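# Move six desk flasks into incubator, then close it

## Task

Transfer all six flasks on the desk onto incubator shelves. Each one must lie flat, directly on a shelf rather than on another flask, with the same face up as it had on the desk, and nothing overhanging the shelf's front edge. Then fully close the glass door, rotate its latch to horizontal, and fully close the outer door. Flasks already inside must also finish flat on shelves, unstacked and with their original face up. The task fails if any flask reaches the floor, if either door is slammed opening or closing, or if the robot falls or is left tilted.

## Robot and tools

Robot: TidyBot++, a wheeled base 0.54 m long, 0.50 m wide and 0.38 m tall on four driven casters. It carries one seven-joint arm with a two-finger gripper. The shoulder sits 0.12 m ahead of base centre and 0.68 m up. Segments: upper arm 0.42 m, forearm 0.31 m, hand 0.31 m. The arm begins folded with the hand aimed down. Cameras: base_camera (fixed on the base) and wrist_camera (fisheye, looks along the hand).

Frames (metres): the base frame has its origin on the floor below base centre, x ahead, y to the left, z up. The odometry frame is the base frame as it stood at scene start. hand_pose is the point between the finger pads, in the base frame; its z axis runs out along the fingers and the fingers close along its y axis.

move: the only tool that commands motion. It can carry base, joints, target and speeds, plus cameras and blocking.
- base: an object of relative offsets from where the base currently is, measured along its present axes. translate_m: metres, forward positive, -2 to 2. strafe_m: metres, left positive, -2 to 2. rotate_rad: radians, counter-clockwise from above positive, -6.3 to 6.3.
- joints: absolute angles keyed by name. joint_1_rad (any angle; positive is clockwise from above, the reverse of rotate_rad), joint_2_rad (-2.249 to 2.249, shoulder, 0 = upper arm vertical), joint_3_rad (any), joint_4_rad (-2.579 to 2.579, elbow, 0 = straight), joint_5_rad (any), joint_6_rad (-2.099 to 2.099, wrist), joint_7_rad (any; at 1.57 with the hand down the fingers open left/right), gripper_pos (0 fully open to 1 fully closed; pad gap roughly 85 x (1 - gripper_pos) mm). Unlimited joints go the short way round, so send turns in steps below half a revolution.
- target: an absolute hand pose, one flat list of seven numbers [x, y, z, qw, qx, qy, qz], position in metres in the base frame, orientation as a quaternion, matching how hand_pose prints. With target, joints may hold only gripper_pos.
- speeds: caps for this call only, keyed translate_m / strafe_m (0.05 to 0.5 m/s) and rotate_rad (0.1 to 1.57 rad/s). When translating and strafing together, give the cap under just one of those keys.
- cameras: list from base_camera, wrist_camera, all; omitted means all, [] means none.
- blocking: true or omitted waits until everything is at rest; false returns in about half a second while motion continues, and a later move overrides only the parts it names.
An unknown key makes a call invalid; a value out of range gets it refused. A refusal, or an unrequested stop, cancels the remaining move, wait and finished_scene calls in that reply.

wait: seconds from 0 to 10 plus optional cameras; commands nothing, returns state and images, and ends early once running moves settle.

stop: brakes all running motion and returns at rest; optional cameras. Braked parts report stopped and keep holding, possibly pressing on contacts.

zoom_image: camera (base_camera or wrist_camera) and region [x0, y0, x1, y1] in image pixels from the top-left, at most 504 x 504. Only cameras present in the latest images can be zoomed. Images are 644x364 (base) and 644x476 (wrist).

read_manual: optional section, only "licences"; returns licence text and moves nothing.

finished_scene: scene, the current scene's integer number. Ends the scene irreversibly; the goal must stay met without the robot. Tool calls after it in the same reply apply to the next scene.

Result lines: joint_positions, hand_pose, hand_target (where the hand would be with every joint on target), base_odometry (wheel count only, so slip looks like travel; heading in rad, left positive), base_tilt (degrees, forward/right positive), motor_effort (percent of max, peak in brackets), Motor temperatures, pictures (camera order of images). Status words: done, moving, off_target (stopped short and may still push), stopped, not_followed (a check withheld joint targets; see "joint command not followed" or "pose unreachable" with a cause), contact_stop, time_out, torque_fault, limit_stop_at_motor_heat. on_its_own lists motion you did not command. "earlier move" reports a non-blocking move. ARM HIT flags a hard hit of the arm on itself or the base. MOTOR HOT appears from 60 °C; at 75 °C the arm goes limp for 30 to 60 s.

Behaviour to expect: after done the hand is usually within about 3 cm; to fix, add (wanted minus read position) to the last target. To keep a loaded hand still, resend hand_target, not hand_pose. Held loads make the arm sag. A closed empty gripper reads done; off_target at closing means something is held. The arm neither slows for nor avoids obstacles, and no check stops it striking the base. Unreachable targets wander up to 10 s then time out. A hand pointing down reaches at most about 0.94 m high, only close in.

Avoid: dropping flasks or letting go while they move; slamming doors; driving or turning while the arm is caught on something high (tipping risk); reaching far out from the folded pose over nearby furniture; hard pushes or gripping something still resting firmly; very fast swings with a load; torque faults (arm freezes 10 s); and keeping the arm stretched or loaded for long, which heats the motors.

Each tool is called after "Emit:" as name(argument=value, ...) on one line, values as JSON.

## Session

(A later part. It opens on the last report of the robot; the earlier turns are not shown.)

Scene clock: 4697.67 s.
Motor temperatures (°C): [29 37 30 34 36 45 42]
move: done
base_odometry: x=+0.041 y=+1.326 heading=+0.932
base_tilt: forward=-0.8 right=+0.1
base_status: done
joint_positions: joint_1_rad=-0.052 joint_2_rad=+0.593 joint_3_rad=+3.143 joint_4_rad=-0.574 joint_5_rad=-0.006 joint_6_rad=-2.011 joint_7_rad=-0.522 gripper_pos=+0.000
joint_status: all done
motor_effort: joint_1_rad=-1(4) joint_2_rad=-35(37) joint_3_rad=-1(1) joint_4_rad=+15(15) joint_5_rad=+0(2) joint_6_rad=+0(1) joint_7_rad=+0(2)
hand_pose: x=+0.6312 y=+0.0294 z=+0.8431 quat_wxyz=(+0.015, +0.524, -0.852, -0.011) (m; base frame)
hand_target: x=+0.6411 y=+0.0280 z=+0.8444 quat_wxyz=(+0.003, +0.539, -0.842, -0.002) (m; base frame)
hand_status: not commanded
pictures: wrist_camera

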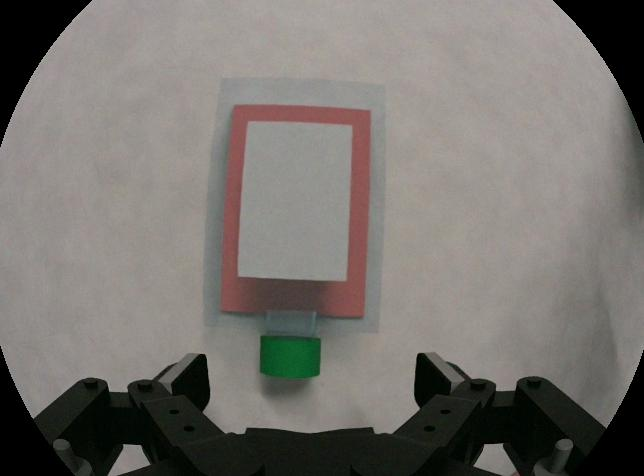

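Emit:
move(joints={"joint_1_rad": -0.05, "joint_2_rad": 0.575, "joint_3_rad": 3.14, "joint_4_rad": -0.68, "joint_5_rad": 0.0, "joint_6_rad": -1.85, "joint_7_rad": -0.635}, cameras=["wrist_camera"])

Emit:
move(joints={"joint_1_rad": -0.05, "joint_2_rad": 0.535, "joint_3_rad": 3.14, "joint_4_rad": -0.785, "joint_5_rad": 0.0, "joint_6_rad": -1.74, "joint_7_rad": -0.635}, cameras=["wrist_camera"])

Scene clock: 4720.93 s.
Motor temperatures (°C): [29 37 30 34 36 45 42]
move: done
base_odometry: x=+0.041 y=+1.326 heading=+0.932
base_tilt: forward=-0.8 right=+0.1
base_status: not commanded
joint_positions: joint_1_rad=-0.052 joint_2_rad=+0.589 joint_3_rad=+3.143 joint_4_rad=-0.672 joint_5_rad=-0.006 joint_6_rad=-1.920 joint_7_rad=-0.578 gripper_pos=+0.000
joint_status: all done
motor_effort: joint_1_rad=-2(2) joint_2_rad=-35(38) joint_3_rad=-1(2) joint_4_rad=+15(17) joint_5_rad=+0(1) joint_6_rad=+0(1) joint_7_rad=+0(1)
hand_pose: x=+0.6390 y=+0.0299 z=+0.8164 quat_wxyz=(+0.017, +0.499, -0.866, -0.011) (m; base frame)
hand_target: x=+0.6572 y=+0.0289 z=+0.8215 quat_wxyz=(-0.017, +0.474, -0.881, +0.007) (m; base frame)
hand_status: not commanded
pictures: wrist_camera

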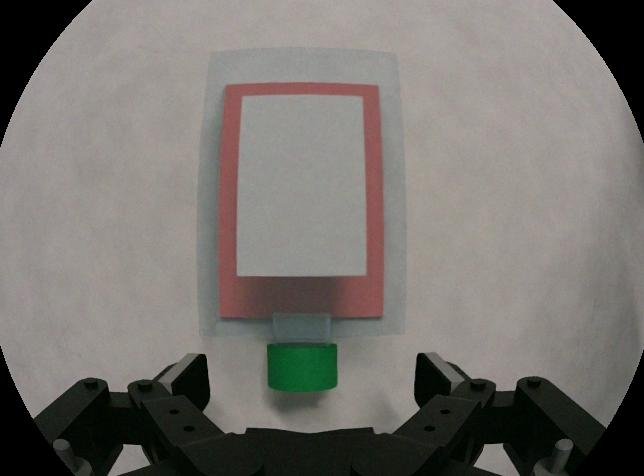

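Scene clock: 4721.87 s.
Motor temperatures (°C): [29 37 30 34 36 45 42]
move: done
base_odometry: x=+0.041 y=+1.326 heading=+0.932
base_tilt: forward=-0.8 right=+0.1
base_status: not commanded
joint_positions: joint_1_rad=-0.052 joint_2_rad=+0.556 joint_3_rad=+3.143 joint_4_rad=-0.774 joint_5_rad=-0.006 joint_6_rad=-1.815 joint_7_rad=-0.578 gripper_pos=+0.000
joint_status: all done
motor_effort: joint_1_rad=+0(2) joint_2_rad=-35(36) joint_3_rad=-1(3) joint_4_rad=+16(16) joint_5_rad=+0(1) joint_6_rad=+0(1) joint_7_rad=+0(1)
hand_pose: x=+0.6446 y=+0.0302 z=+0.8030 quat_wxyz=(+0.000, +0.499, -0.866, -0.003) (m; base frame)
hand_target: x=+0.6626 y=+0.0292 z=+0.8115 quat_wxyz=(-0.037, +0.473, -0.880, +0.017) (m; base frame)
hand_status: not commanded
pictures: wrist_camera

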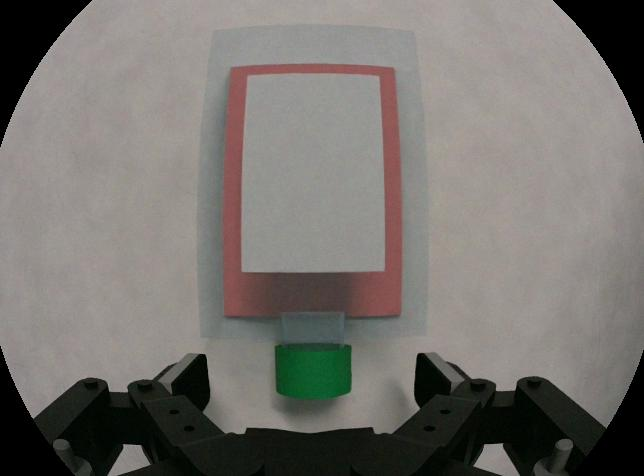

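Emit:
move(joints={"gripper_pos": 0.82}, cameras=["wrist_camera"])

Emit:
move(joints={"joint_1_rad": -0.05, "joint_2_rad": 0.565, "joint_3_rad": 3.14, "joint_4_rad": -0.648, "joint_5_rad": 0.0, "joint_6_rad": -1.979, "joint_7_rad": -0.635, "gripper_pos": 0.88}, cameras=["wrist_camera"])

Scene clock: 4730.80 s.
Motor temperatures (°C): [29 38 30 34 36 45 42]
move: off_target
base_odometry: x=+0.041 y=+1.326 heading=+0.932
base_tilt: forward=-0.8 right=+0.1
base_status: not commanded
joint_positions: joint_1_rad=-0.052 joint_2_rad=+0.551 joint_3_rad=+3.143 joint_4_rad=-0.776 joint_5_rad=-0.006 joint_6_rad=-1.812 joint_7_rad=-0.578 gripper_pos=+0.695
joint_status: gripper_pos off_target (ended at +0.695, target +0.820)
motor_effort: joint_1_rad=-1(2) joint_2_rad=-35(36) joint_3_rad=-1(1) joint_4_rad=+16(17) joint_5_rad=+0(1) joint_6_rad=+0(1) joint_7_rad=+1(1)
hand_pose: x=+0.6443 y=+0.0302 z=+0.8048 quat_wxyz=(-0.002, +0.499, -0.866, -0.002) (m; base frame)
hand_target: x=+0.6626 y=+0.0292 z=+0.8115 quat_wxyz=(-0.037, +0.473, -0.880, +0.017) (m; base frame)
hand_status: not commanded
pictures: wrist_camera

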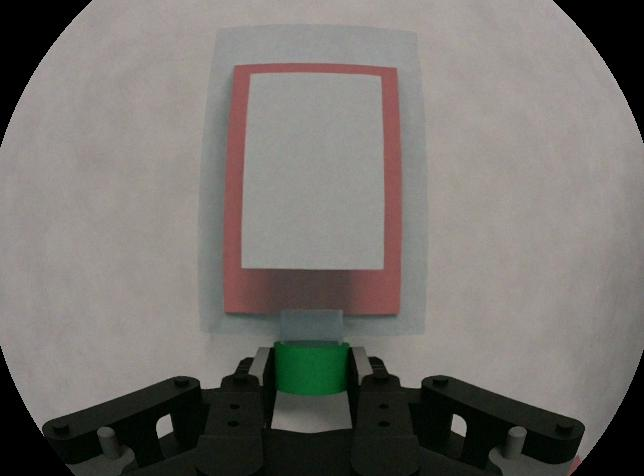

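Scene clock: 4731.83 s.
Motor temperatures (°C): [29 38 30 34 36 45 42]
move: off_target
base_odometry: x=+0.041 y=+1.326 heading=+0.932
base_tilt: forward=-0.8 right=+0.1
base_status: not commanded
joint_positions: joint_1_rad=-0.052 joint_2_rad=+0.556 joint_3_rad=+3.143 joint_4_rad=-0.665 joint_5_rad=-0.006 joint_6_rad=-1.917 joint_7_rad=-0.578 gripper_pos=+0.695
joint_status: gripper_pos off_target (ended at +0.695, target +0.880); the others done
motor_effort: joint_1_rad=-1(2) joint_2_rad=-35(37) joint_3_rad=+0(2) joint_4_rad=+15(17) joint_5_rad=+0(2) joint_6_rad=+0(1) joint_7_rad=+0(1)
hand_pose: x=+0.6367 y=+0.0297 z=+0.8355 quat_wxyz=(-0.003, +0.499, -0.866, -0.002) (m; base frame)
hand_target: x=+0.6223 y=+0.0271 z=+0.8364 quat_wxyz=(+0.023, +0.474, -0.880, -0.011) (m; base frame)
hand_status: not commanded
pictures: wrist_camera

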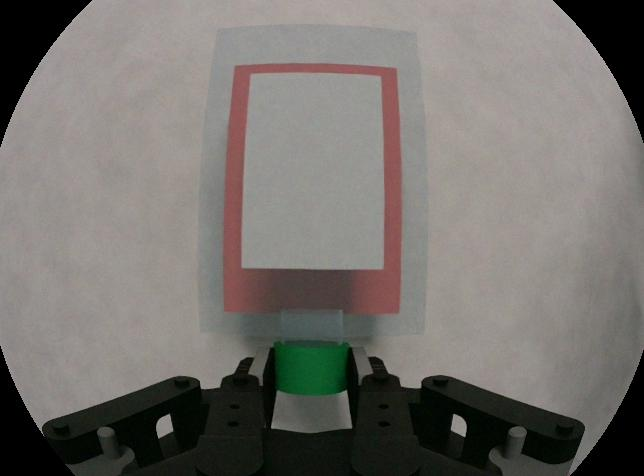

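Emit:
move(joints={"joint_1_rad": -0.05, "joint_2_rad": 0.452, "joint_3_rad": 3.14, "joint_4_rad": -0.75, "joint_5_rad": 0.0, "joint_6_rad": -1.998, "joint_7_rad": -0.635, "gripper_pos": 0.88}, cameras=[])

Emit:
move(joints={"joint_1_rad": -0.05, "joint_2_rad": 0.452, "joint_3_rad": 3.14, "joint_4_rad": -0.75, "joint_5_rad": 0.0, "joint_6_rad": -1.998, "joint_7_rad": 1.64, "gripper_pos": 0.88}, cameras=["wrist_camera"])

Scene clock: 4754.87 s.
Motor temperatures (°C): [29 38 30 34 36 45 42]
move: off_target
base_odometry: x=+0.041 y=+1.326 heading=+0.932
base_tilt: forward=-0.8 right=+0.1
base_status: not commanded
joint_positions: joint_1_rad=-0.052 joint_2_rad=+0.461 joint_3_rad=+3.143 joint_4_rad=-0.743 joint_5_rad=-0.006 joint_6_rad=-1.928 joint_7_rad=-0.578 gripper_pos=+0.695
joint_status: gripper_pos off_target (ended at +0.695, target +0.880); the others done
motor_effort: joint_1_rad=-1(3) joint_2_rad=-32(38) joint_3_rad=-1(2) joint_4_rad=+15(17) joint_5_rad=+1(2) joint_6_rad=+0(1) joint_7_rad=+0(2)
hand_pose: x=+0.6018 y=+0.0279 z=+0.8602 quat_wxyz=(-0.005, +0.499, -0.866, +0.000) (m; base frame)
hand_target: x=+0.5771 y=+0.0248 z=+0.8629 quat_wxyz=(+0.026, +0.474, -0.880, -0.013) (m; base frame)
hand_status: not commanded
pictures: none
No camera images: "cameras" was empty.

Scene clock: 4757.57 s.
Motor temperatures (°C): [29 38 30 34 36 45 42]
move: off_target
base_odometry: x=+0.041 y=+1.326 heading=+0.932
base_tilt: forward=-0.8 right=+0.1
base_status: not commanded
joint_positions: joint_1_rad=-0.052 joint_2_rad=+0.461 joint_3_rad=+3.143 joint_4_rad=-0.743 joint_5_rad=-0.006 joint_6_rad=-1.929 joint_7_rad=+1.572 gripper_pos=+0.695
joint_status: gripper_pos off_target (ended at +0.695, target +0.880); the others done
motor_effort: joint_1_rad=-1(2) joint_2_rad=-32(33) joint_3_rad=-1(2) joint_4_rad=+16(17) joint_5_rad=+0(2) joint_6_rad=+0(1) joint_7_rad=+1(1)
hand_pose: x=+0.6018 y=+0.0279 z=+0.8602 quat_wxyz=(-0.003, +1.000, +0.027, +0.005) (m; base frame)
hand_target: x=+0.5771 y=+0.0248 z=+0.8629 quat_wxyz=(-0.001, +0.998, +0.060, -0.029) (m; base frame)
hand_status: not commanded
pictures: wrist_camera

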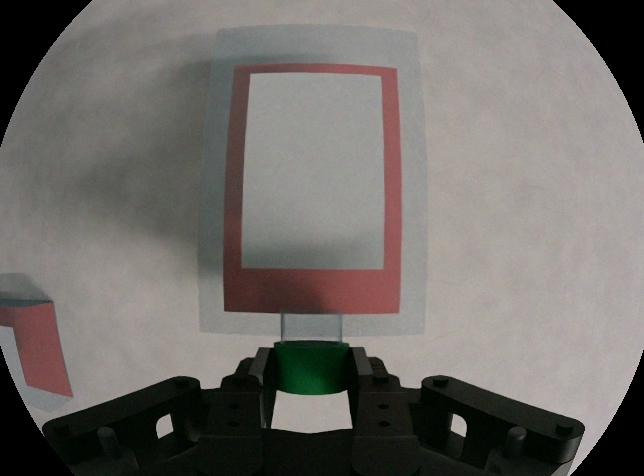

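Emit:
move(joints={"joint_1_rad": -0.05, "joint_2_rad": 0.395, "joint_3_rad": 3.14, "joint_4_rad": -0.99, "joint_5_rad": 0.0, "joint_6_rad": -1.69, "joint_7_rad": 1.64, "gripper_pos": 0.88}, cameras=[])

Emit:
move(joints={"joint_1_rad": -0.05, "joint_2_rad": 0.385, "joint_3_rad": 3.14, "joint_4_rad": -1.03, "joint_5_rad": 0.0, "joint_6_rad": -1.645, "joint_7_rad": 1.64, "gripper_pos": 0.88}, cameras=[])

Emit:
move(joints={"joint_1_rad": -0.05, "joint_2_rad": 0.385, "joint_3_rad": 3.14, "joint_4_rad": -1.045, "joint_5_rad": 0.0, "joint_6_rad": -1.645, "joint_7_rad": 1.64, "gripper_pos": 0.82}, cameras=["wrist_camera"])

Scene clock: 4769.47 s.
Motor temperatures (°C): [29 38 30 34 36 45 42]
move: off_target
base_odometry: x=+0.041 y=+1.326 heading=+0.932
base_tilt: forward=-0.8 right=+0.1
base_status: not commanded
joint_positions: joint_1_rad=-0.052 joint_2_rad=+0.417 joint_3_rad=+3.143 joint_4_rad=-0.981 joint_5_rad=-0.006 joint_6_rad=-1.762 joint_7_rad=+1.572 gripper_pos=+0.695
joint_status: gripper_pos off_target (ended at +0.695, target +0.880); the others done
motor_effort: joint_1_rad=-1(2) joint_2_rad=-32(33) joint_3_rad=-1(2) joint_4_rad=+17(17) joint_5_rad=+0(1) joint_6_rad=+0(2) joint_7_rad=+0(2)
hand_pose: x=+0.5925 y=+0.0275 z=+0.8095 quat_wxyz=(-0.003, +1.000, +0.027, -0.009) (m; base frame)
hand_target: x=+0.6098 y=+0.0266 z=+0.8176 quat_wxyz=(+0.000, +0.998, +0.060, +0.033) (m; base frame)
hand_status: not commanded
pictures: none
No camera images: "cameras" was empty.

Scene clock: 4770.40 s.
Motor temperatures (°C): [29 38 30 34 36 45 42]
move: off_target
base_odometry: x=+0.041 y=+1.326 heading=+0.932
base_tilt: forward=-0.8 right=+0.1
base_status: not commanded
joint_positions: joint_1_rad=-0.052 joint_2_rad=+0.400 joint_3_rad=+3.143 joint_4_rad=-1.022 joint_5_rad=-0.006 joint_6_rad=-1.716 joint_7_rad=+1.572 gripper_pos=+0.695
joint_status: gripper_pos off_target (ended at +0.695, target +0.880); the others done
motor_effort: joint_1_rad=-1(2) joint_2_rad=-31(33) joint_3_rad=+0(1) joint_4_rad=+16(17) joint_5_rad=+0(1) joint_6_rad=+0(1) joint_7_rad=+1(1)
hand_pose: x=+0.5943 y=+0.0276 z=+0.8047 quat_wxyz=(-0.003, +1.000, +0.026, +0.002) (m; base frame)
hand_target: x=+0.6122 y=+0.0267 z=+0.8103 quat_wxyz=(+0.000, +0.997, +0.060, +0.041) (m; base frame)
hand_status: not commanded
pictures: none
No camera images: "cameras" was empty.

Scene clock: 4770.93 s.
Motor temperatures (°C): [29 38 30 34 36 45 42]
move: off_target
base_odometry: x=+0.041 y=+1.326 heading=+0.932
base_tilt: forward=-0.8 right=+0.1
base_status: not commanded
joint_positions: joint_1_rad=-0.052 joint_2_rad=+0.396 joint_3_rad=+3.143 joint_4_rad=-1.030 joint_5_rad=-0.006 joint_6_rad=-1.712 joint_7_rad=+1.572 gripper_pos=+0.695
joint_status: gripper_pos off_target (ended at +0.695, target +0.820); the others done
motor_effort: joint_1_rad=-1(2) joint_2_rad=-30(31) joint_3_rad=+0(1) joint_4_rad=+16(17) joint_5_rad=+0(1) joint_6_rad=+0(1) joint_7_rad=+0(1)
hand_pose: x=+0.5928 y=+0.0275 z=+0.8040 quat_wxyz=(-0.003, +1.000, +0.026, +0.002) (m; base frame)
hand_target: x=+0.6083 y=+0.0265 z=+0.8053 quat_wxyz=(+0.000, +0.998, +0.060, +0.033) (m; base frame)
hand_status: not commanded
pictures: wrist_camera

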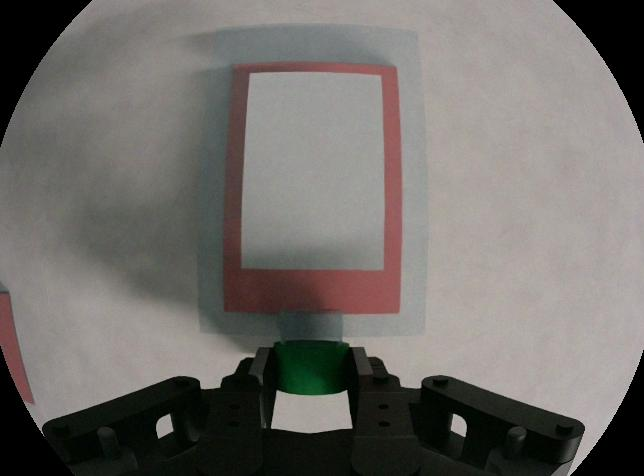

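Emit:
move(joints={"gripper_pos": 0.55}, cameras=[])

Emit:
move(joints={"joint_1_rad": -0.05, "joint_2_rad": 0.117, "joint_3_rad": 3.14, "joint_4_rad": -1.466, "joint_5_rad": 0.0, "joint_6_rad": -1.128, "joint_7_rad": 1.64, "gripper_pos": 0.55}, cameras=["wrist_camera"])

Emit:
move(joints={"joint_1_rad": -0.05, "joint_2_rad": -0.091, "joint_3_rad": 3.14, "joint_4_rad": -1.857, "joint_5_rad": 0.0, "joint_6_rad": -0.596, "joint_7_rad": 1.64, "gripper_pos": 0.55}, cameras=[])

Emit:
move(joints={"joint_1_rad": -0.05, "joint_2_rad": -0.189, "joint_3_rad": 3.14, "joint_4_rad": -2.224, "joint_5_rad": 0.0, "joint_6_rad": 0.02, "joint_7_rad": 1.64, "gripper_pos": 0.55}, cameras=["wrist_camera"])

Scene clock: 4787.73 s.
Motor temperatures (°C): [29 38 30 34 36 45 42]
move: done
base_odometry: x=+0.041 y=+1.326 heading=+0.932
base_tilt: forward=-0.8 right=+0.1
base_status: not commanded
joint_positions: joint_1_rad=-0.052 joint_2_rad=+0.396 joint_3_rad=+3.143 joint_4_rad=-1.033 joint_5_rad=-0.006 joint_6_rad=-1.712 joint_7_rad=+1.572 gripper_pos=+0.550
joint_status: all done
motor_effort: joint_1_rad=-1(2) joint_2_rad=-30(31) joint_3_rad=+0(1) joint_4_rad=+16(17) joint_5_rad=+0(1) joint_6_rad=+0(0) joint_7_rad=+0(1)
hand_pose: x=+0.5920 y=+0.0275 z=+0.8030 quat_wxyz=(-0.003, +1.000, +0.026, +0.000) (m; base frame)
hand_target: x=+0.6083 y=+0.0265 z=+0.8053 quat_wxyz=(+0.000, +0.998, +0.060, +0.033) (m; base frame)
hand_status: not commanded
pictures: none
No camera images: "cameras" was empty.

Scene clock: 4789.70 s.
Motor temperatures (°C): [29 38 30 34 36 45 42]
move: done
base_odometry: x=+0.041 y=+1.326 heading=+0.932
base_tilt: forward=-0.8 right=+0.1
base_status: not commanded
joint_positions: joint_1_rad=-0.052 joint_2_rad=+0.132 joint_3_rad=+3.143 joint_4_rad=-1.454 joint_5_rad=-0.006 joint_6_rad=-1.203 joint_7_rad=+1.572 gripper_pos=+0.550
joint_status: all done
motor_effort: joint_1_rad=-1(3) joint_2_rad=-23(32) joint_3_rad=-1(2) joint_4_rad=+17(19) joint_5_rad=+0(1) joint_6_rad=+3(4) joint_7_rad=+0(2)
hand_pose: x=+0.5955 y=+0.0274 z=+0.8020 quat_wxyz=(-0.007, +0.984, +0.025, +0.175) (m; base frame)
hand_target: x=+0.6116 y=+0.0268 z=+0.8130 quat_wxyz=(+0.002, +0.975, +0.059, +0.214) (m; base frame)
hand_status: not commanded
pictures: wrist_camera

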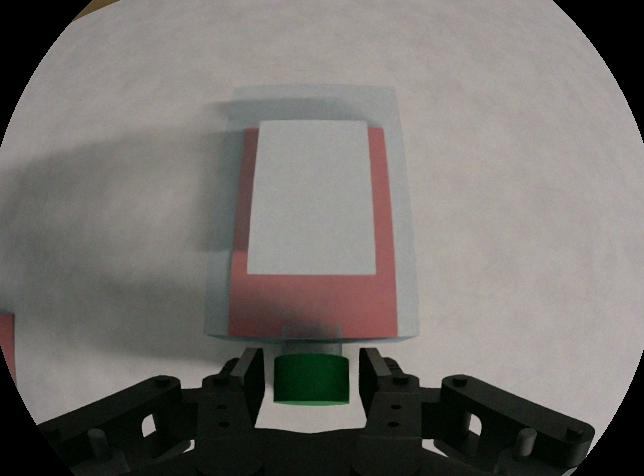

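Scene clock: 4791.63 s.
Motor temperatures (°C): [29 38 30 34 36 45 42]
move: done
base_odometry: x=+0.041 y=+1.326 heading=+0.932
base_tilt: forward=-0.8 right=+0.1
base_status: not commanded
joint_positions: joint_1_rad=-0.052 joint_2_rad=-0.075 joint_3_rad=+3.143 joint_4_rad=-1.846 joint_5_rad=-0.006 joint_6_rad=-0.671 joint_7_rad=+1.572 gripper_pos=+0.550
joint_status: all done
motor_effort: joint_1_rad=-1(2) joint_2_rad=-17(24) joint_3_rad=+0(2) joint_4_rad=+19(21) joint_5_rad=+0(1) joint_6_rad=+6(7) joint_7_rad=+1(1)
hand_pose: x=+0.5954 y=+0.0267 z=+0.8006 quat_wxyz=(-0.011, +0.939, +0.023, +0.343) (m; base frame)
hand_target: x=+0.6073 y=+0.0266 z=+0.8185 quat_wxyz=(+0.003, +0.923, +0.056, +0.380) (m; base frame)
hand_status: not commanded
pictures: none
No camera images: "cameras" was empty.

Scene clock: 4793.53 s.
Motor temperatures (°C): [29 38 30 34 36 45 42]
move: done
base_odometry: x=+0.041 y=+1.326 heading=+0.932
base_tilt: forward=-0.8 right=+0.1
base_status: not commanded
joint_positions: joint_1_rad=-0.052 joint_2_rad=-0.171 joint_3_rad=+3.143 joint_4_rad=-2.214 joint_5_rad=-0.006 joint_6_rad=-0.055 joint_7_rad=+1.572 gripper_pos=+0.550
joint_status: all done
motor_effort: joint_1_rad=-1(3) joint_2_rad=-13(18) joint_3_rad=+0(2) joint_4_rad=+19(21) joint_5_rad=+0(1) joint_6_rad=+7(8) joint_7_rad=+1(2)
hand_pose: x=+0.5959 y=+0.0256 z=+0.7970 quat_wxyz=(-0.014, +0.867, +0.020, +0.498) (m; base frame)
hand_target: x=+0.6014 y=+0.0263 z=+0.8206 quat_wxyz=(+0.005, +0.844, +0.051, +0.534) (m; base frame)
hand_status: not commanded
pictures: wrist_camera

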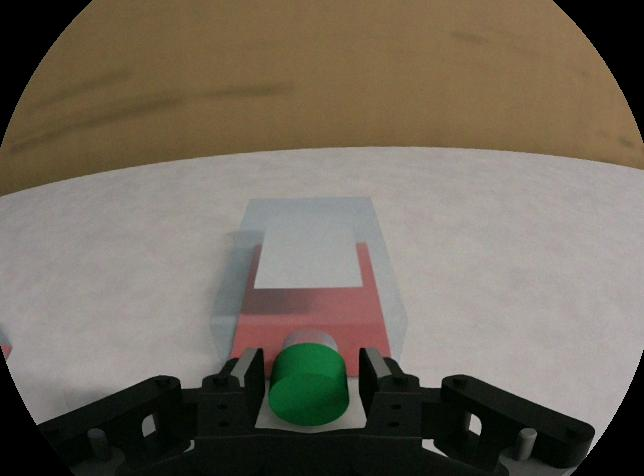

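Emit:
move(joints={"gripper_pos": 0.82}, cameras=[])

Emit:
move(joints={"joint_1_rad": -0.05, "joint_2_rad": -0.228, "joint_3_rad": 3.14, "joint_4_rad": -2.108, "joint_5_rad": 0.0, "joint_6_rad": -0.255, "joint_7_rad": 1.64, "gripper_pos": 0.88}, cameras=["wrist_camera"])

Scene clock: 4804.27 s.
Motor temperatures (°C): [29 38 30 34 36 45 42]
move: off_target
base_odometry: x=+0.041 y=+1.326 heading=+0.932
base_tilt: forward=-0.8 right=+0.1
base_status: not commanded
joint_positions: joint_1_rad=-0.052 joint_2_rad=-0.171 joint_3_rad=+3.143 joint_4_rad=-2.214 joint_5_rad=-0.006 joint_6_rad=-0.052 joint_7_rad=+1.572 gripper_pos=+0.687
joint_status: gripper_pos off_target (ended at +0.687, target +0.820)
motor_effort: joint_1_rad=+0(2) joint_2_rad=-13(14) joint_3_rad=+0(1) joint_4_rad=+19(20) joint_5_rad=+0(1) joint_6_rad=+7(8) joint_7_rad=+0(1)
hand_pose: x=+0.5963 y=+0.0256 z=+0.7980 quat_wxyz=(-0.014, +0.866, +0.020, +0.500) (m; base frame)
hand_target: x=+0.6014 y=+0.0263 z=+0.8206 quat_wxyz=(+0.005, +0.844, +0.051, +0.534) (m; base frame)
hand_status: not commanded
pictures: none
No camera images: "cameras" was empty.

Scene clock: 4805.27 s.
Motor temperatures (°C): [29 38 30 34 36 45 42]
move: off_target
base_odometry: x=+0.041 y=+1.326 heading=+0.932
base_tilt: forward=-0.8 right=+0.1
base_status: not commanded
joint_positions: joint_1_rad=-0.052 joint_2_rad=-0.210 joint_3_rad=+3.143 joint_4_rad=-2.127 joint_5_rad=-0.006 joint_6_rad=-0.195 joint_7_rad=+1.572 gripper_pos=+0.687
joint_status: gripper_pos off_target (ended at +0.687, target +0.880); the others done
motor_effort: joint_1_rad=-1(2) joint_2_rad=-13(15) joint_3_rad=+0(2) joint_4_rad=+20(21) joint_5_rad=+0(1) joint_6_rad=+8(9) joint_7_rad=+1(1)
hand_pose: x=+0.5932 y=+0.0258 z=+0.8264 quat_wxyz=(-0.014, +0.870, +0.020, +0.492) (m; base frame)
hand_target: x=+0.5857 y=+0.0255 z=+0.8296 quat_wxyz=(+0.004, +0.874, +0.053, +0.482) (m; base frame)
hand_status: not commanded
pictures: wrist_camera

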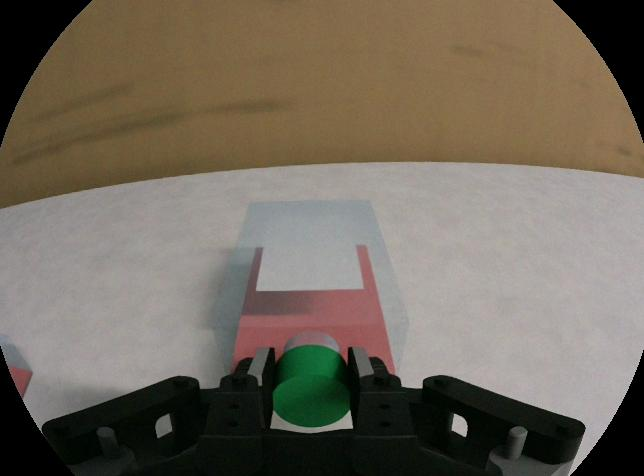

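Emit:
move(base={"translate_m": -0.3}, speeds={"translate_m": 0.3}, joints={"joint_1_rad": -0.05, "joint_2_rad": -0.459, "joint_3_rad": 3.14, "joint_4_rad": -2.075, "joint_5_rad": 0.0, "joint_6_rad": -0.52, "joint_7_rad": 1.64, "gripper_pos": 0.88}, cameras=["wrist_camera"])

Scene clock: 4813.93 s.
Motor temperatures (°C): [29 38 30 34 36 45 42]
move: off_target
base_odometry: x=-0.138 y=+1.085 heading=+0.932
base_tilt: forward=-0.8 right=+0.1
base_status: done
joint_positions: joint_1_rad=-0.052 joint_2_rad=-0.454 joint_3_rad=+3.143 joint_4_rad=-2.096 joint_5_rad=-0.006 joint_6_rad=-0.453 joint_7_rad=+1.572 gripper_pos=+0.687
joint_status: gripper_pos off_target (ended at +0.687, target +0.880); the others done
motor_effort: joint_1_rad=-1(3) joint_2_rad=-5(17) joint_3_rad=+0(1) joint_4_rad=+22(23) joint_5_rad=+0(1) joint_6_rad=+8(9) joint_7_rad=+1(1)
hand_pose: x=+0.5169 y=+0.0223 z=+0.8816 quat_wxyz=(-0.015, +0.866, +0.021, +0.499) (m; base frame)
hand_target: x=+0.5089 y=+0.0216 z=+0.8781 quat_wxyz=(+0.005, +0.875, +0.053, +0.482) (m; base frame)
hand_status: not commanded
pictures: wrist_camera

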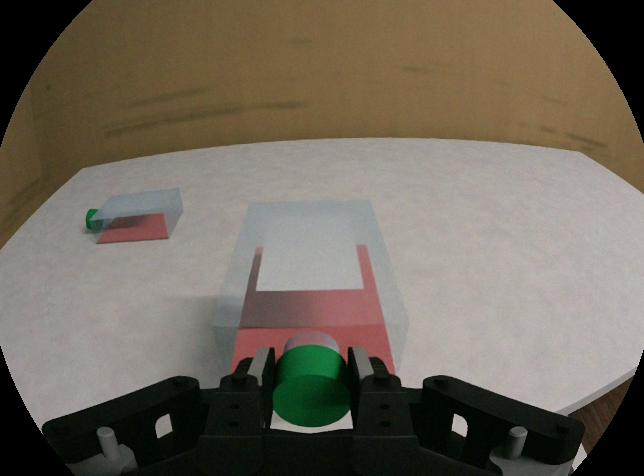

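Emit:
move(base={"translate_m": -0.638, "strafe_m": -1.044, "rotate_rad": -1.507}, speeds={"translate_m": 0.35, "rotate_rad": 0.8}, cameras=["base_camera", "wrist_camera"])

Scene clock: 4828.07 s.
Motor temperatures (°C): [29 38 30 34 36 45 42]
move: done
base_odometry: x=+0.319 y=-0.050 heading=-0.576
base_tilt: forward=-0.8 right=+0.1
base_status: done
joint_positions: joint_1_rad=-0.052 joint_2_rad=-0.454 joint_3_rad=+3.143 joint_4_rad=-2.096 joint_5_rad=-0.006 joint_6_rad=-0.454 joint_7_rad=+1.572 gripper_pos=+0.687
joint_status: not commanded
motor_effort: joint_1_rad=-1(2) joint_2_rad=-6(7) joint_3_rad=+0(3) joint_4_rad=+22(22) joint_5_rad=+0(1) joint_6_rad=+8(9) joint_7_rad=+1(1)
hand_pose: x=+0.5168 y=+0.0226 z=+0.8815 quat_wxyz=(-0.015, +0.866, +0.021, +0.499) (m; base frame)
hand_target: x=+0.5089 y=+0.0216 z=+0.8781 quat_wxyz=(+0.005, +0.875, +0.053, +0.482) (m; base frame)
hand_status: not commanded
pictures: base_camera, wrist_camera

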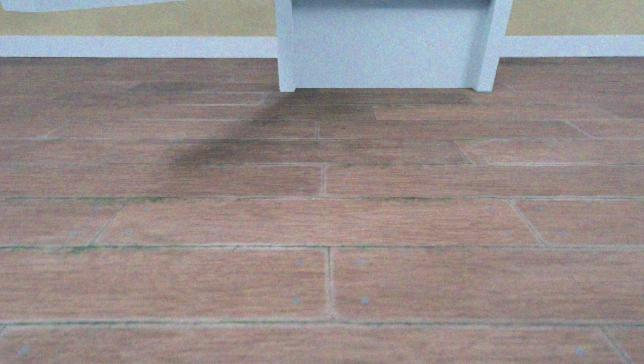

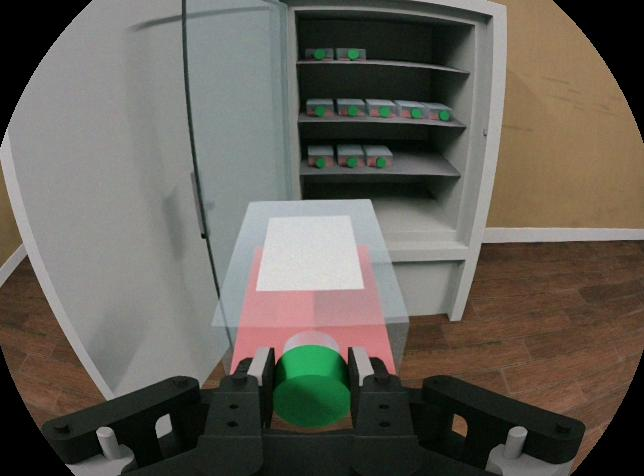

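Emit:
move(base={"translate_m": 0.608, "strafe_m": -0.2825}, speeds={"translate_m": 0.3}, cameras=[])

Emit:
move(joints={"joint_1_rad": -0.05, "joint_2_rad": 0.19, "joint_3_rad": 3.14, "joint_4_rad": -2.477, "joint_5_rad": 0.0, "joint_6_rad": 0.62, "joint_7_rad": 1.64, "gripper_pos": 0.88}, cameras=["base_camera", "wrist_camera"])

Scene clock: 4855.17 s.
Motor temperatures (°C): [29 37 30 34 36 45 42]
move: done
base_odometry: x=+0.675 y=-0.618 heading=-0.576
base_tilt: forward=-0.8 right=+0.1
base_status: done
joint_positions: joint_1_rad=-0.052 joint_2_rad=-0.455 joint_3_rad=+3.143 joint_4_rad=-2.096 joint_5_rad=-0.006 joint_6_rad=-0.455 joint_7_rad=+1.572 gripper_pos=+0.687
joint_status: not commanded
motor_effort: joint_1_rad=-2(2) joint_2_rad=-5(8) joint_3_rad=+0(1) joint_4_rad=+22(23) joint_5_rad=+0(1) joint_6_rad=+9(9) joint_7_rad=+0(1)
hand_pose: x=+0.5165 y=+0.0226 z=+0.8814 quat_wxyz=(-0.015, +0.866, +0.021, +0.499) (m; base frame)
hand_target: x=+0.5089 y=+0.0216 z=+0.8781 quat_wxyz=(+0.005, +0.875, +0.053, +0.482) (m; base frame)
hand_status: not commanded
pictures: none
No camera images: "cameras" was empty.

Scene clock: 4857.47 s.
Motor temperatures (°C): [29 37 30 34 36 45 42]
move: off_target
base_odometry: x=+0.675 y=-0.618 heading=-0.576
base_tilt: forward=-0.8 right=+0.1
base_status: not commanded
joint_positions: joint_1_rad=-0.052 joint_2_rad=+0.181 joint_3_rad=+3.143 joint_4_rad=-2.467 joint_5_rad=-0.006 joint_6_rad=+0.541 joint_7_rad=+1.572 gripper_pos=+0.687
joint_status: gripper_pos off_target (ended at +0.687, target +0.880); the others done
motor_effort: joint_1_rad=-1(3) joint_2_rad=-20(21) joint_3_rad=-1(2) joint_4_rad=+13(23) joint_5_rad=+0(1) joint_6_rad=+8(9) joint_7_rad=+1(1)
hand_pose: x=+0.6104 y=+0.0255 z=+0.6596 quat_wxyz=(-0.012, +0.869, +0.020, +0.494) (m; base frame)
hand_target: x=+0.6180 y=+0.0271 z=+0.6727 quat_wxyz=(+0.004, +0.852, +0.051, +0.520) (m; base frame)
hand_status: not commanded
pictures: base_camera, wrist_camera

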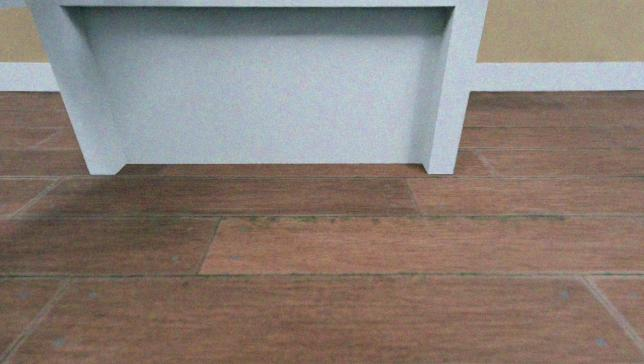

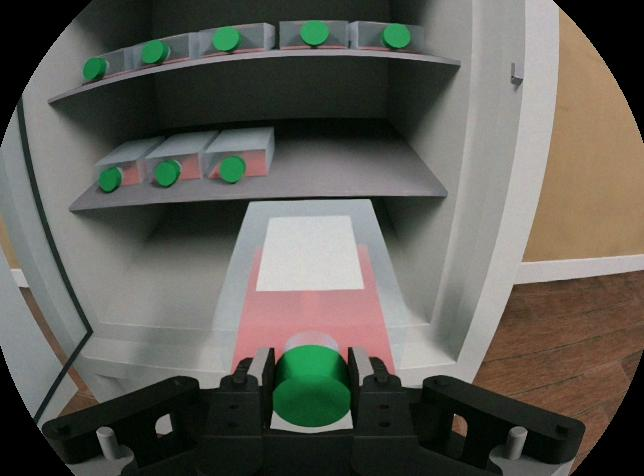

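Emit:
move(base={"translate_m": 0.1, "strafe_m": 0.0136}, speeds={"translate_m": 0.1}, cameras=["base_camera", "wrist_camera"])

Scene clock: 4903.70 s.
Motor temperatures (°C): [29 37 30 34 36 45 42]
move: done
base_odometry: x=+0.767 y=-0.661 heading=-0.577
base_tilt: forward=-0.8 right=+0.1
base_status: done
joint_positions: joint_1_rad=-0.052 joint_2_rad=+0.185 joint_3_rad=+3.143 joint_4_rad=-2.474 joint_5_rad=-0.006 joint_6_rad=+0.545 joint_7_rad=+1.572 gripper_pos=+0.687
joint_status: not commanded
motor_effort: joint_1_rad=-1(2) joint_2_rad=-20(21) joint_3_rad=+0(1) joint_4_rad=+12(14) joint_5_rad=+0(1) joint_6_rad=+8(9) joint_7_rad=+0(1)
hand_pose: x=+0.6083 y=+0.0254 z=+0.6561 quat_wxyz=(-0.012, +0.871, +0.020, +0.492) (m; base frame)
hand_target: x=+0.6180 y=+0.0271 z=+0.6727 quat_wxyz=(+0.004, +0.852, +0.051, +0.520) (m; base frame)
hand_status: not commanded
pictures: base_camera, wrist_camera

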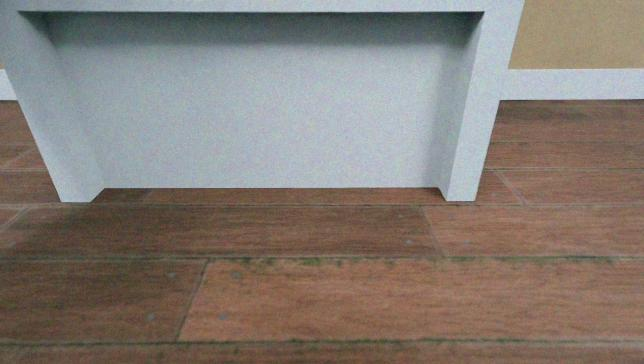

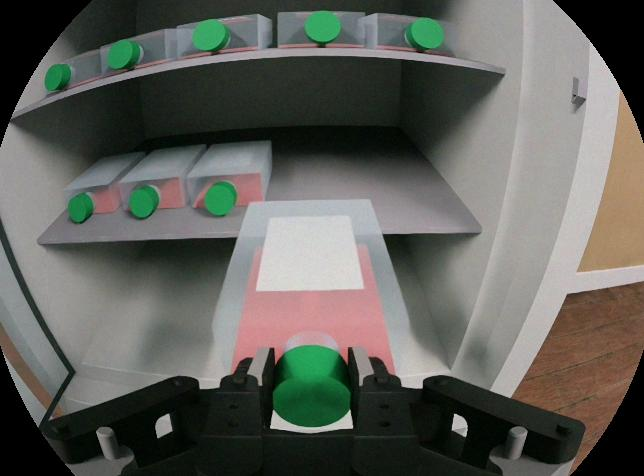

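Emit:
move(base={"translate_m": 0.13, "strafe_m": 0.005}, speeds={"translate_m": 0.1}, cameras=["base_camera", "wrist_camera"])

Scene clock: 4915.70 s.
Motor temperatures (°C): [29 37 30 34 36 45 42]
move: done
base_odometry: x=+0.879 y=-0.728 heading=-0.576
base_tilt: forward=-0.8 right=+0.1
base_status: done
joint_positions: joint_1_rad=-0.052 joint_2_rad=+0.188 joint_3_rad=+3.143 joint_4_rad=-2.476 joint_5_rad=-0.006 joint_6_rad=+0.547 joint_7_rad=+1.572 gripper_pos=+0.687
joint_status: not commanded
motor_effort: joint_1_rad=-1(3) joint_2_rad=-20(22) joint_3_rad=-1(2) joint_4_rad=+13(14) joint_5_rad=+0(1) joint_6_rad=+8(9) joint_7_rad=+1(1)
hand_pose: x=+0.6073 y=+0.0254 z=+0.6541 quat_wxyz=(-0.012, +0.872, +0.020, +0.490) (m; base frame)
hand_target: x=+0.6180 y=+0.0271 z=+0.6727 quat_wxyz=(+0.004, +0.852, +0.051, +0.520) (m; base frame)
hand_status: not commanded
pictures: base_camera, wrist_camera

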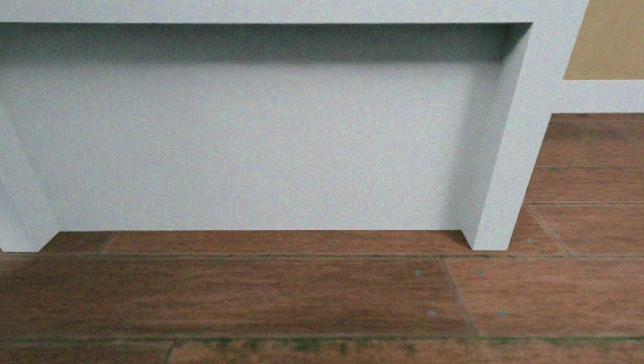

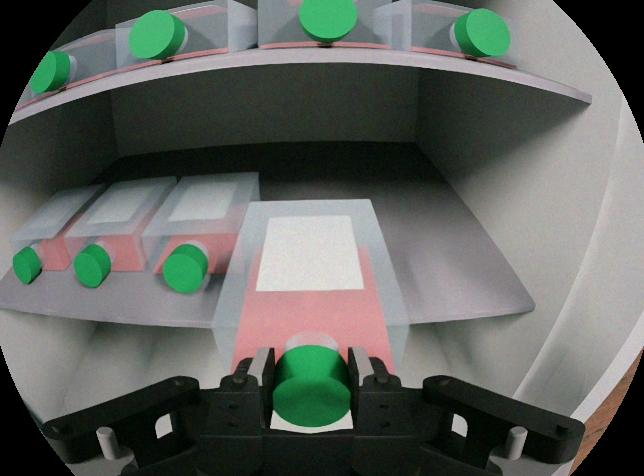

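Emit:
move(base={"translate_m": 0.125, "strafe_m": 0.004}, speeds={"translate_m": 0.1}, cameras=["wrist_camera"])

Emit:
move(joints={"joint_1_rad": -0.05, "joint_2_rad": 0.265, "joint_3_rad": 3.14, "joint_4_rad": -2.508, "joint_5_rad": 0.0, "joint_6_rad": 0.725, "joint_7_rad": 1.64, "gripper_pos": 0.88}, cameras=["wrist_camera"])

Scene clock: 4932.77 s.
Motor temperatures (°C): [29 37 30 34 36 45 42]
move: done
base_odometry: x=+0.986 y=-0.793 heading=-0.576
base_tilt: forward=-0.8 right=+0.1
base_status: done
joint_positions: joint_1_rad=-0.052 joint_2_rad=+0.189 joint_3_rad=+3.143 joint_4_rad=-2.478 joint_5_rad=-0.006 joint_6_rad=+0.547 joint_7_rad=+1.572 gripper_pos=+0.687
joint_status: not commanded
motor_effort: joint_1_rad=-1(2) joint_2_rad=-20(21) joint_3_rad=+0(1) joint_4_rad=+12(14) joint_5_rad=+0(1) joint_6_rad=+9(9) joint_7_rad=+0(1)
hand_pose: x=+0.6067 y=+0.0253 z=+0.6530 quat_wxyz=(-0.012, +0.872, +0.020, +0.489) (m; base frame)
hand_target: x=+0.6180 y=+0.0271 z=+0.6727 quat_wxyz=(+0.004, +0.852, +0.051, +0.520) (m; base frame)
hand_status: not commanded
pictures: wrist_camera

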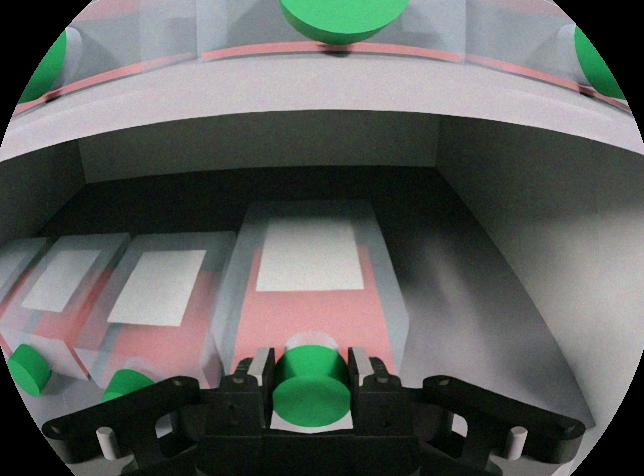

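Scene clock: 4933.90 s.
Motor temperatures (°C): [29 37 30 34 36 45 42]
move: off_target
base_odometry: x=+0.986 y=-0.793 heading=-0.576
base_tilt: forward=-0.8 right=+0.1
base_status: not commanded
joint_positions: joint_1_rad=-0.052 joint_2_rad=+0.259 joint_3_rad=+3.143 joint_4_rad=-2.500 joint_5_rad=-0.006 joint_6_rad=+0.650 joint_7_rad=+1.572 gripper_pos=+0.687
joint_status: gripper_pos off_target (ended at +0.687, target +0.880); the others done
motor_effort: joint_1_rad=+0(2) joint_2_rad=-21(22) joint_3_rad=+0(1) joint_4_rad=+11(13) joint_5_rad=+0(1) joint_6_rad=+9(9) joint_7_rad=+0(1)
hand_pose: x=+0.6106 y=+0.0254 z=+0.6370 quat_wxyz=(-0.012, +0.870, +0.020, +0.493) (m; base frame)
hand_target: x=+0.6182 y=+0.0271 z=+0.6517 quat_wxyz=(+0.004, +0.853, +0.051, +0.520) (m; base frame)
hand_status: not commanded
pictures: wrist_camera

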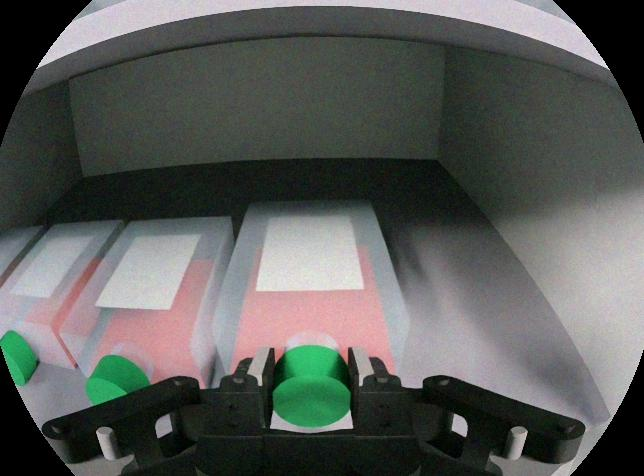

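Emit:
move(joints={"joint_1_rad": -0.05, "joint_2_rad": 0.292, "joint_3_rad": 3.14, "joint_4_rad": -2.528, "joint_5_rad": 0.0, "joint_6_rad": 0.765, "joint_7_rad": 1.64, "gripper_pos": 0.88}, cameras=[])

Emit:
move(joints={"joint_1_rad": -0.05, "joint_2_rad": 0.304, "joint_3_rad": 3.14, "joint_4_rad": -2.536, "joint_5_rad": 0.0, "joint_6_rad": 0.783, "joint_7_rad": 1.64, "gripper_pos": 0.88}, cameras=[])

Emit:
move(joints={"joint_1_rad": -0.05, "joint_2_rad": 0.312, "joint_3_rad": 3.14, "joint_4_rad": -2.542, "joint_5_rad": 0.0, "joint_6_rad": 0.797, "joint_7_rad": 1.64, "gripper_pos": 0.88}, cameras=["wrist_camera"])

Scene clock: 4949.57 s.
Motor temperatures (°C): [29 37 30 34 36 45 42]
move: off_target
base_odometry: x=+0.986 y=-0.793 heading=-0.576
base_tilt: forward=-0.8 right=+0.1
base_status: not commanded
joint_positions: joint_1_rad=-0.052 joint_2_rad=+0.283 joint_3_rad=+3.143 joint_4_rad=-2.521 joint_5_rad=-0.006 joint_6_rad=+0.694 joint_7_rad=+1.572 gripper_pos=+0.687
joint_status: gripper_pos off_target (ended at +0.687, target +0.880); the others done
motor_effort: joint_1_rad=-1(2) joint_2_rad=-21(22) joint_3_rad=-1(1) joint_4_rad=+10(12) joint_5_rad=+0(1) joint_6_rad=+8(9) joint_7_rad=+1(1)
hand_pose: x=+0.6070 y=+0.0251 z=+0.6291 quat_wxyz=(-0.012, +0.870, +0.020, +0.493) (m; base frame)
hand_target: x=+0.6143 y=+0.0269 z=+0.6416 quat_wxyz=(+0.004, +0.854, +0.052, +0.517) (m; base frame)
hand_status: not commanded
pictures: none
No camera images: "cameras" was empty.

Scene clock: 4950.13 s.
Motor temperatures (°C): [29 37 30 34 36 45 42]
move: off_target
base_odometry: x=+0.986 y=-0.793 heading=-0.576
base_tilt: forward=-0.8 right=+0.1
base_status: not commanded
joint_positions: joint_1_rad=-0.052 joint_2_rad=+0.293 joint_3_rad=+3.143 joint_4_rad=-2.528 joint_5_rad=-0.006 joint_6_rad=+0.711 joint_7_rad=+1.572 gripper_pos=+0.687
joint_status: gripper_pos off_target (ended at +0.687, target +0.880); the others done
motor_effort: joint_1_rad=-2(2) joint_2_rad=-21(21) joint_3_rad=-1(2) joint_4_rad=+10(11) joint_5_rad=+0(1) joint_6_rad=+8(9) joint_7_rad=+0(1)
hand_pose: x=+0.6063 y=+0.0250 z=+0.6267 quat_wxyz=(-0.012, +0.869, +0.020, +0.493) (m; base frame)
hand_target: x=+0.6128 y=+0.0268 z=+0.6377 quat_wxyz=(+0.004, +0.855, +0.052, +0.516) (m; base frame)
hand_status: not commanded
pictures: none
No camera images: "cameras" was empty.

Scene clock: 4950.67 s.
Motor temperatures (°C): [29 37 30 34 36 45 42]
move: off_target
base_odometry: x=+0.986 y=-0.793 heading=-0.576
base_tilt: forward=-0.8 right=+0.1
base_status: not commanded
joint_positions: joint_1_rad=-0.052 joint_2_rad=+0.299 joint_3_rad=+3.143 joint_4_rad=-2.532 joint_5_rad=-0.006 joint_6_rad=+0.726 joint_7_rad=+1.572 gripper_pos=+0.687
joint_status: gripper_pos off_target (ended at +0.687, target +0.880); the others done
motor_effort: joint_1_rad=+0(2) joint_2_rad=-20(22) joint_3_rad=+0(1) joint_4_rad=+10(10) joint_5_rad=+0(1) joint_6_rad=+8(9) joint_7_rad=+0(1)
hand_pose: x=+0.6062 y=+0.0250 z=+0.6259 quat_wxyz=(-0.012, +0.869, +0.020, +0.495) (m; base frame)
hand_target: x=+0.6118 y=+0.0268 z=+0.6354 quat_wxyz=(+0.004, +0.855, +0.052, +0.516) (m; base frame)
hand_status: not commanded
pictures: wrist_camera

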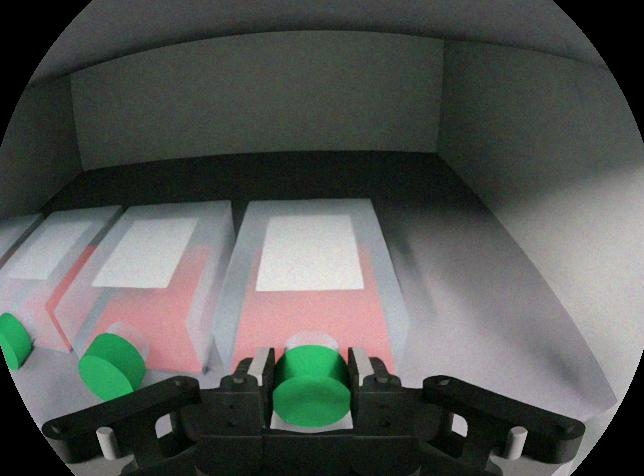

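Emit:
zoom_image(camera="wrist_camera", region=[60, 180, 420, 420])

Scaled by 1.400.

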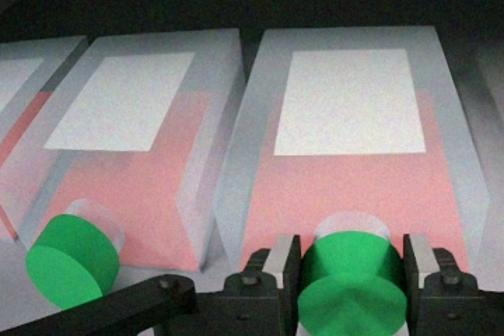

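Emit:
move(joints={"joint_1_rad": -0.05, "joint_2_rad": 0.322, "joint_3_rad": 3.14, "joint_4_rad": -2.548, "joint_5_rad": 0.0, "joint_6_rad": 0.81, "joint_7_rad": 1.64, "gripper_pos": 0.88}, cameras=[])

Emit:
move(joints={"joint_1_rad": -0.05, "joint_2_rad": 0.312, "joint_3_rad": 3.14, "joint_4_rad": -2.542, "joint_5_rad": 0.0, "joint_6_rad": 0.8, "joint_7_rad": 1.64, "gripper_pos": 0.82}, cameras=["wrist_camera"])

Scene clock: 4966.90 s.
Motor temperatures (°C): [29 37 30 34 36 45 42]
move: off_target
base_odometry: x=+0.986 y=-0.793 heading=-0.576
base_tilt: forward=-0.8 right=+0.1
base_status: not commanded
joint_positions: joint_1_rad=-0.052 joint_2_rad=+0.307 joint_3_rad=+3.143 joint_4_rad=-2.537 joint_5_rad=-0.006 joint_6_rad=+0.742 joint_7_rad=+1.572 gripper_pos=+0.687
joint_status: gripper_pos off_target (ended at +0.687, target +0.880); the others done
motor_effort: joint_1_rad=-1(2) joint_2_rad=-20(21) joint_3_rad=+0(1) joint_4_rad=+9(10) joint_5_rad=+0(1) joint_6_rad=+8(8) joint_7_rad=+0(1)
hand_pose: x=+0.6062 y=+0.0250 z=+0.6248 quat_wxyz=(-0.012, +0.868, +0.020, +0.497) (m; base frame)
hand_target: x=+0.6105 y=+0.0267 z=+0.6318 quat_wxyz=(+0.004, +0.856, +0.052, +0.515) (m; base frame)
hand_status: not commanded
pictures: none
No camera images: "cameras" was empty.

Scene clock: 4967.40 s.
Motor temperatures (°C): [29 37 30 34 36 45 42]
move: off_target
base_odometry: x=+0.986 y=-0.793 heading=-0.576
base_tilt: forward=-0.8 right=+0.1
base_status: not commanded
joint_positions: joint_1_rad=-0.052 joint_2_rad=+0.307 joint_3_rad=+3.143 joint_4_rad=-2.537 joint_5_rad=-0.006 joint_6_rad=+0.742 joint_7_rad=+1.572 gripper_pos=+0.687
joint_status: gripper_pos off_target (ended at +0.687, target +0.820); the others done
motor_effort: joint_1_rad=-1(2) joint_2_rad=-21(21) joint_3_rad=+0(1) joint_4_rad=+9(10) joint_5_rad=+1(1) joint_6_rad=+7(8) joint_7_rad=+1(1)
hand_pose: x=+0.6062 y=+0.0250 z=+0.6248 quat_wxyz=(-0.012, +0.868, +0.020, +0.497) (m; base frame)
hand_target: x=+0.6122 y=+0.0268 z=+0.6362 quat_wxyz=(+0.004, +0.854, +0.051, +0.517) (m; base frame)
hand_status: not commanded
pictures: wrist_camera

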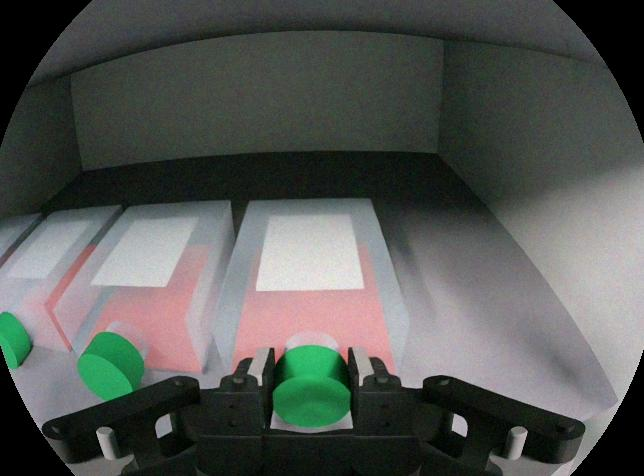

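Emit:
move(joints={"gripper_pos": 0.5}, cameras=["wrist_camera"])

Emit:
move(base={"translate_m": -0.12, "strafe_m": -0.006}, speeds={"translate_m": 0.12}, cameras=["wrist_camera"])

Scene clock: 4974.77 s.
Motor temperatures (°C): [29 37 30 34 36 45 42]
move: done
base_odometry: x=+0.986 y=-0.793 heading=-0.576
base_tilt: forward=-0.8 right=+0.1
base_status: not commanded
joint_positions: joint_1_rad=-0.052 joint_2_rad=+0.307 joint_3_rad=+3.143 joint_4_rad=-2.537 joint_5_rad=-0.006 joint_6_rad=+0.742 joint_7_rad=+1.572 gripper_pos=+0.500
joint_status: all done
motor_effort: joint_1_rad=-1(2) joint_2_rad=-21(21) joint_3_rad=+0(1) joint_4_rad=+9(10) joint_5_rad=+0(0) joint_6_rad=+8(8) joint_7_rad=+0(1)
hand_pose: x=+0.6062 y=+0.0250 z=+0.6248 quat_wxyz=(-0.012, +0.868, +0.020, +0.497) (m; base frame)
hand_target: x=+0.6122 y=+0.0268 z=+0.6362 quat_wxyz=(+0.004, +0.854, +0.051, +0.517) (m; base frame)
hand_status: not commanded
pictures: wrist_camera

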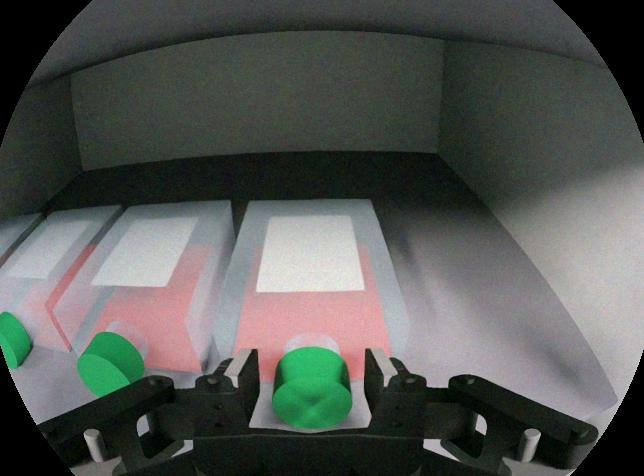

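Scene clock: 4976.33 s.
Motor temperatures (°C): [29 37 30 34 36 45 42]
move: done
base_odometry: x=+0.882 y=-0.732 heading=-0.576
base_tilt: forward=-0.8 right=+0.2
base_status: done
joint_positions: joint_1_rad=-0.052 joint_2_rad=+0.308 joint_3_rad=+3.143 joint_4_rad=-2.539 joint_5_rad=-0.006 joint_6_rad=+0.742 joint_7_rad=+1.572 gripper_pos=+0.500
joint_status: not commanded
motor_effort: joint_1_rad=-1(2) joint_2_rad=-20(23) joint_3_rad=+0(2) joint_4_rad=+10(11) joint_5_rad=+0(1) joint_6_rad=+8(8) joint_7_rad=+1(1)
hand_pose: x=+0.6049 y=+0.0249 z=+0.6234 quat_wxyz=(-0.012, +0.868, +0.020, +0.495) (m; base frame)
hand_target: x=+0.6122 y=+0.0268 z=+0.6362 quat_wxyz=(+0.004, +0.854, +0.051, +0.517) (m; base frame)
hand_status: not commanded
pictures: wrist_camera

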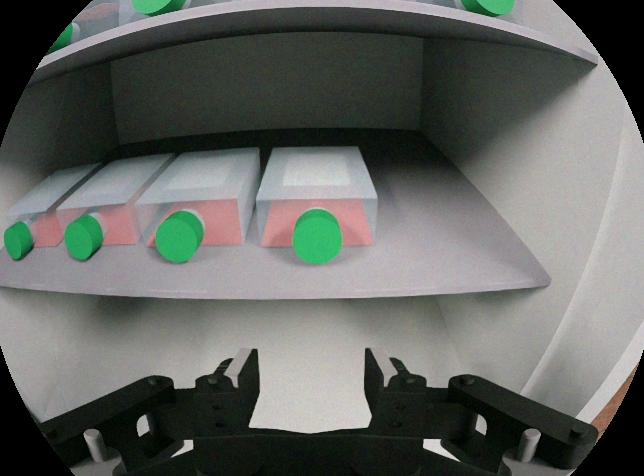

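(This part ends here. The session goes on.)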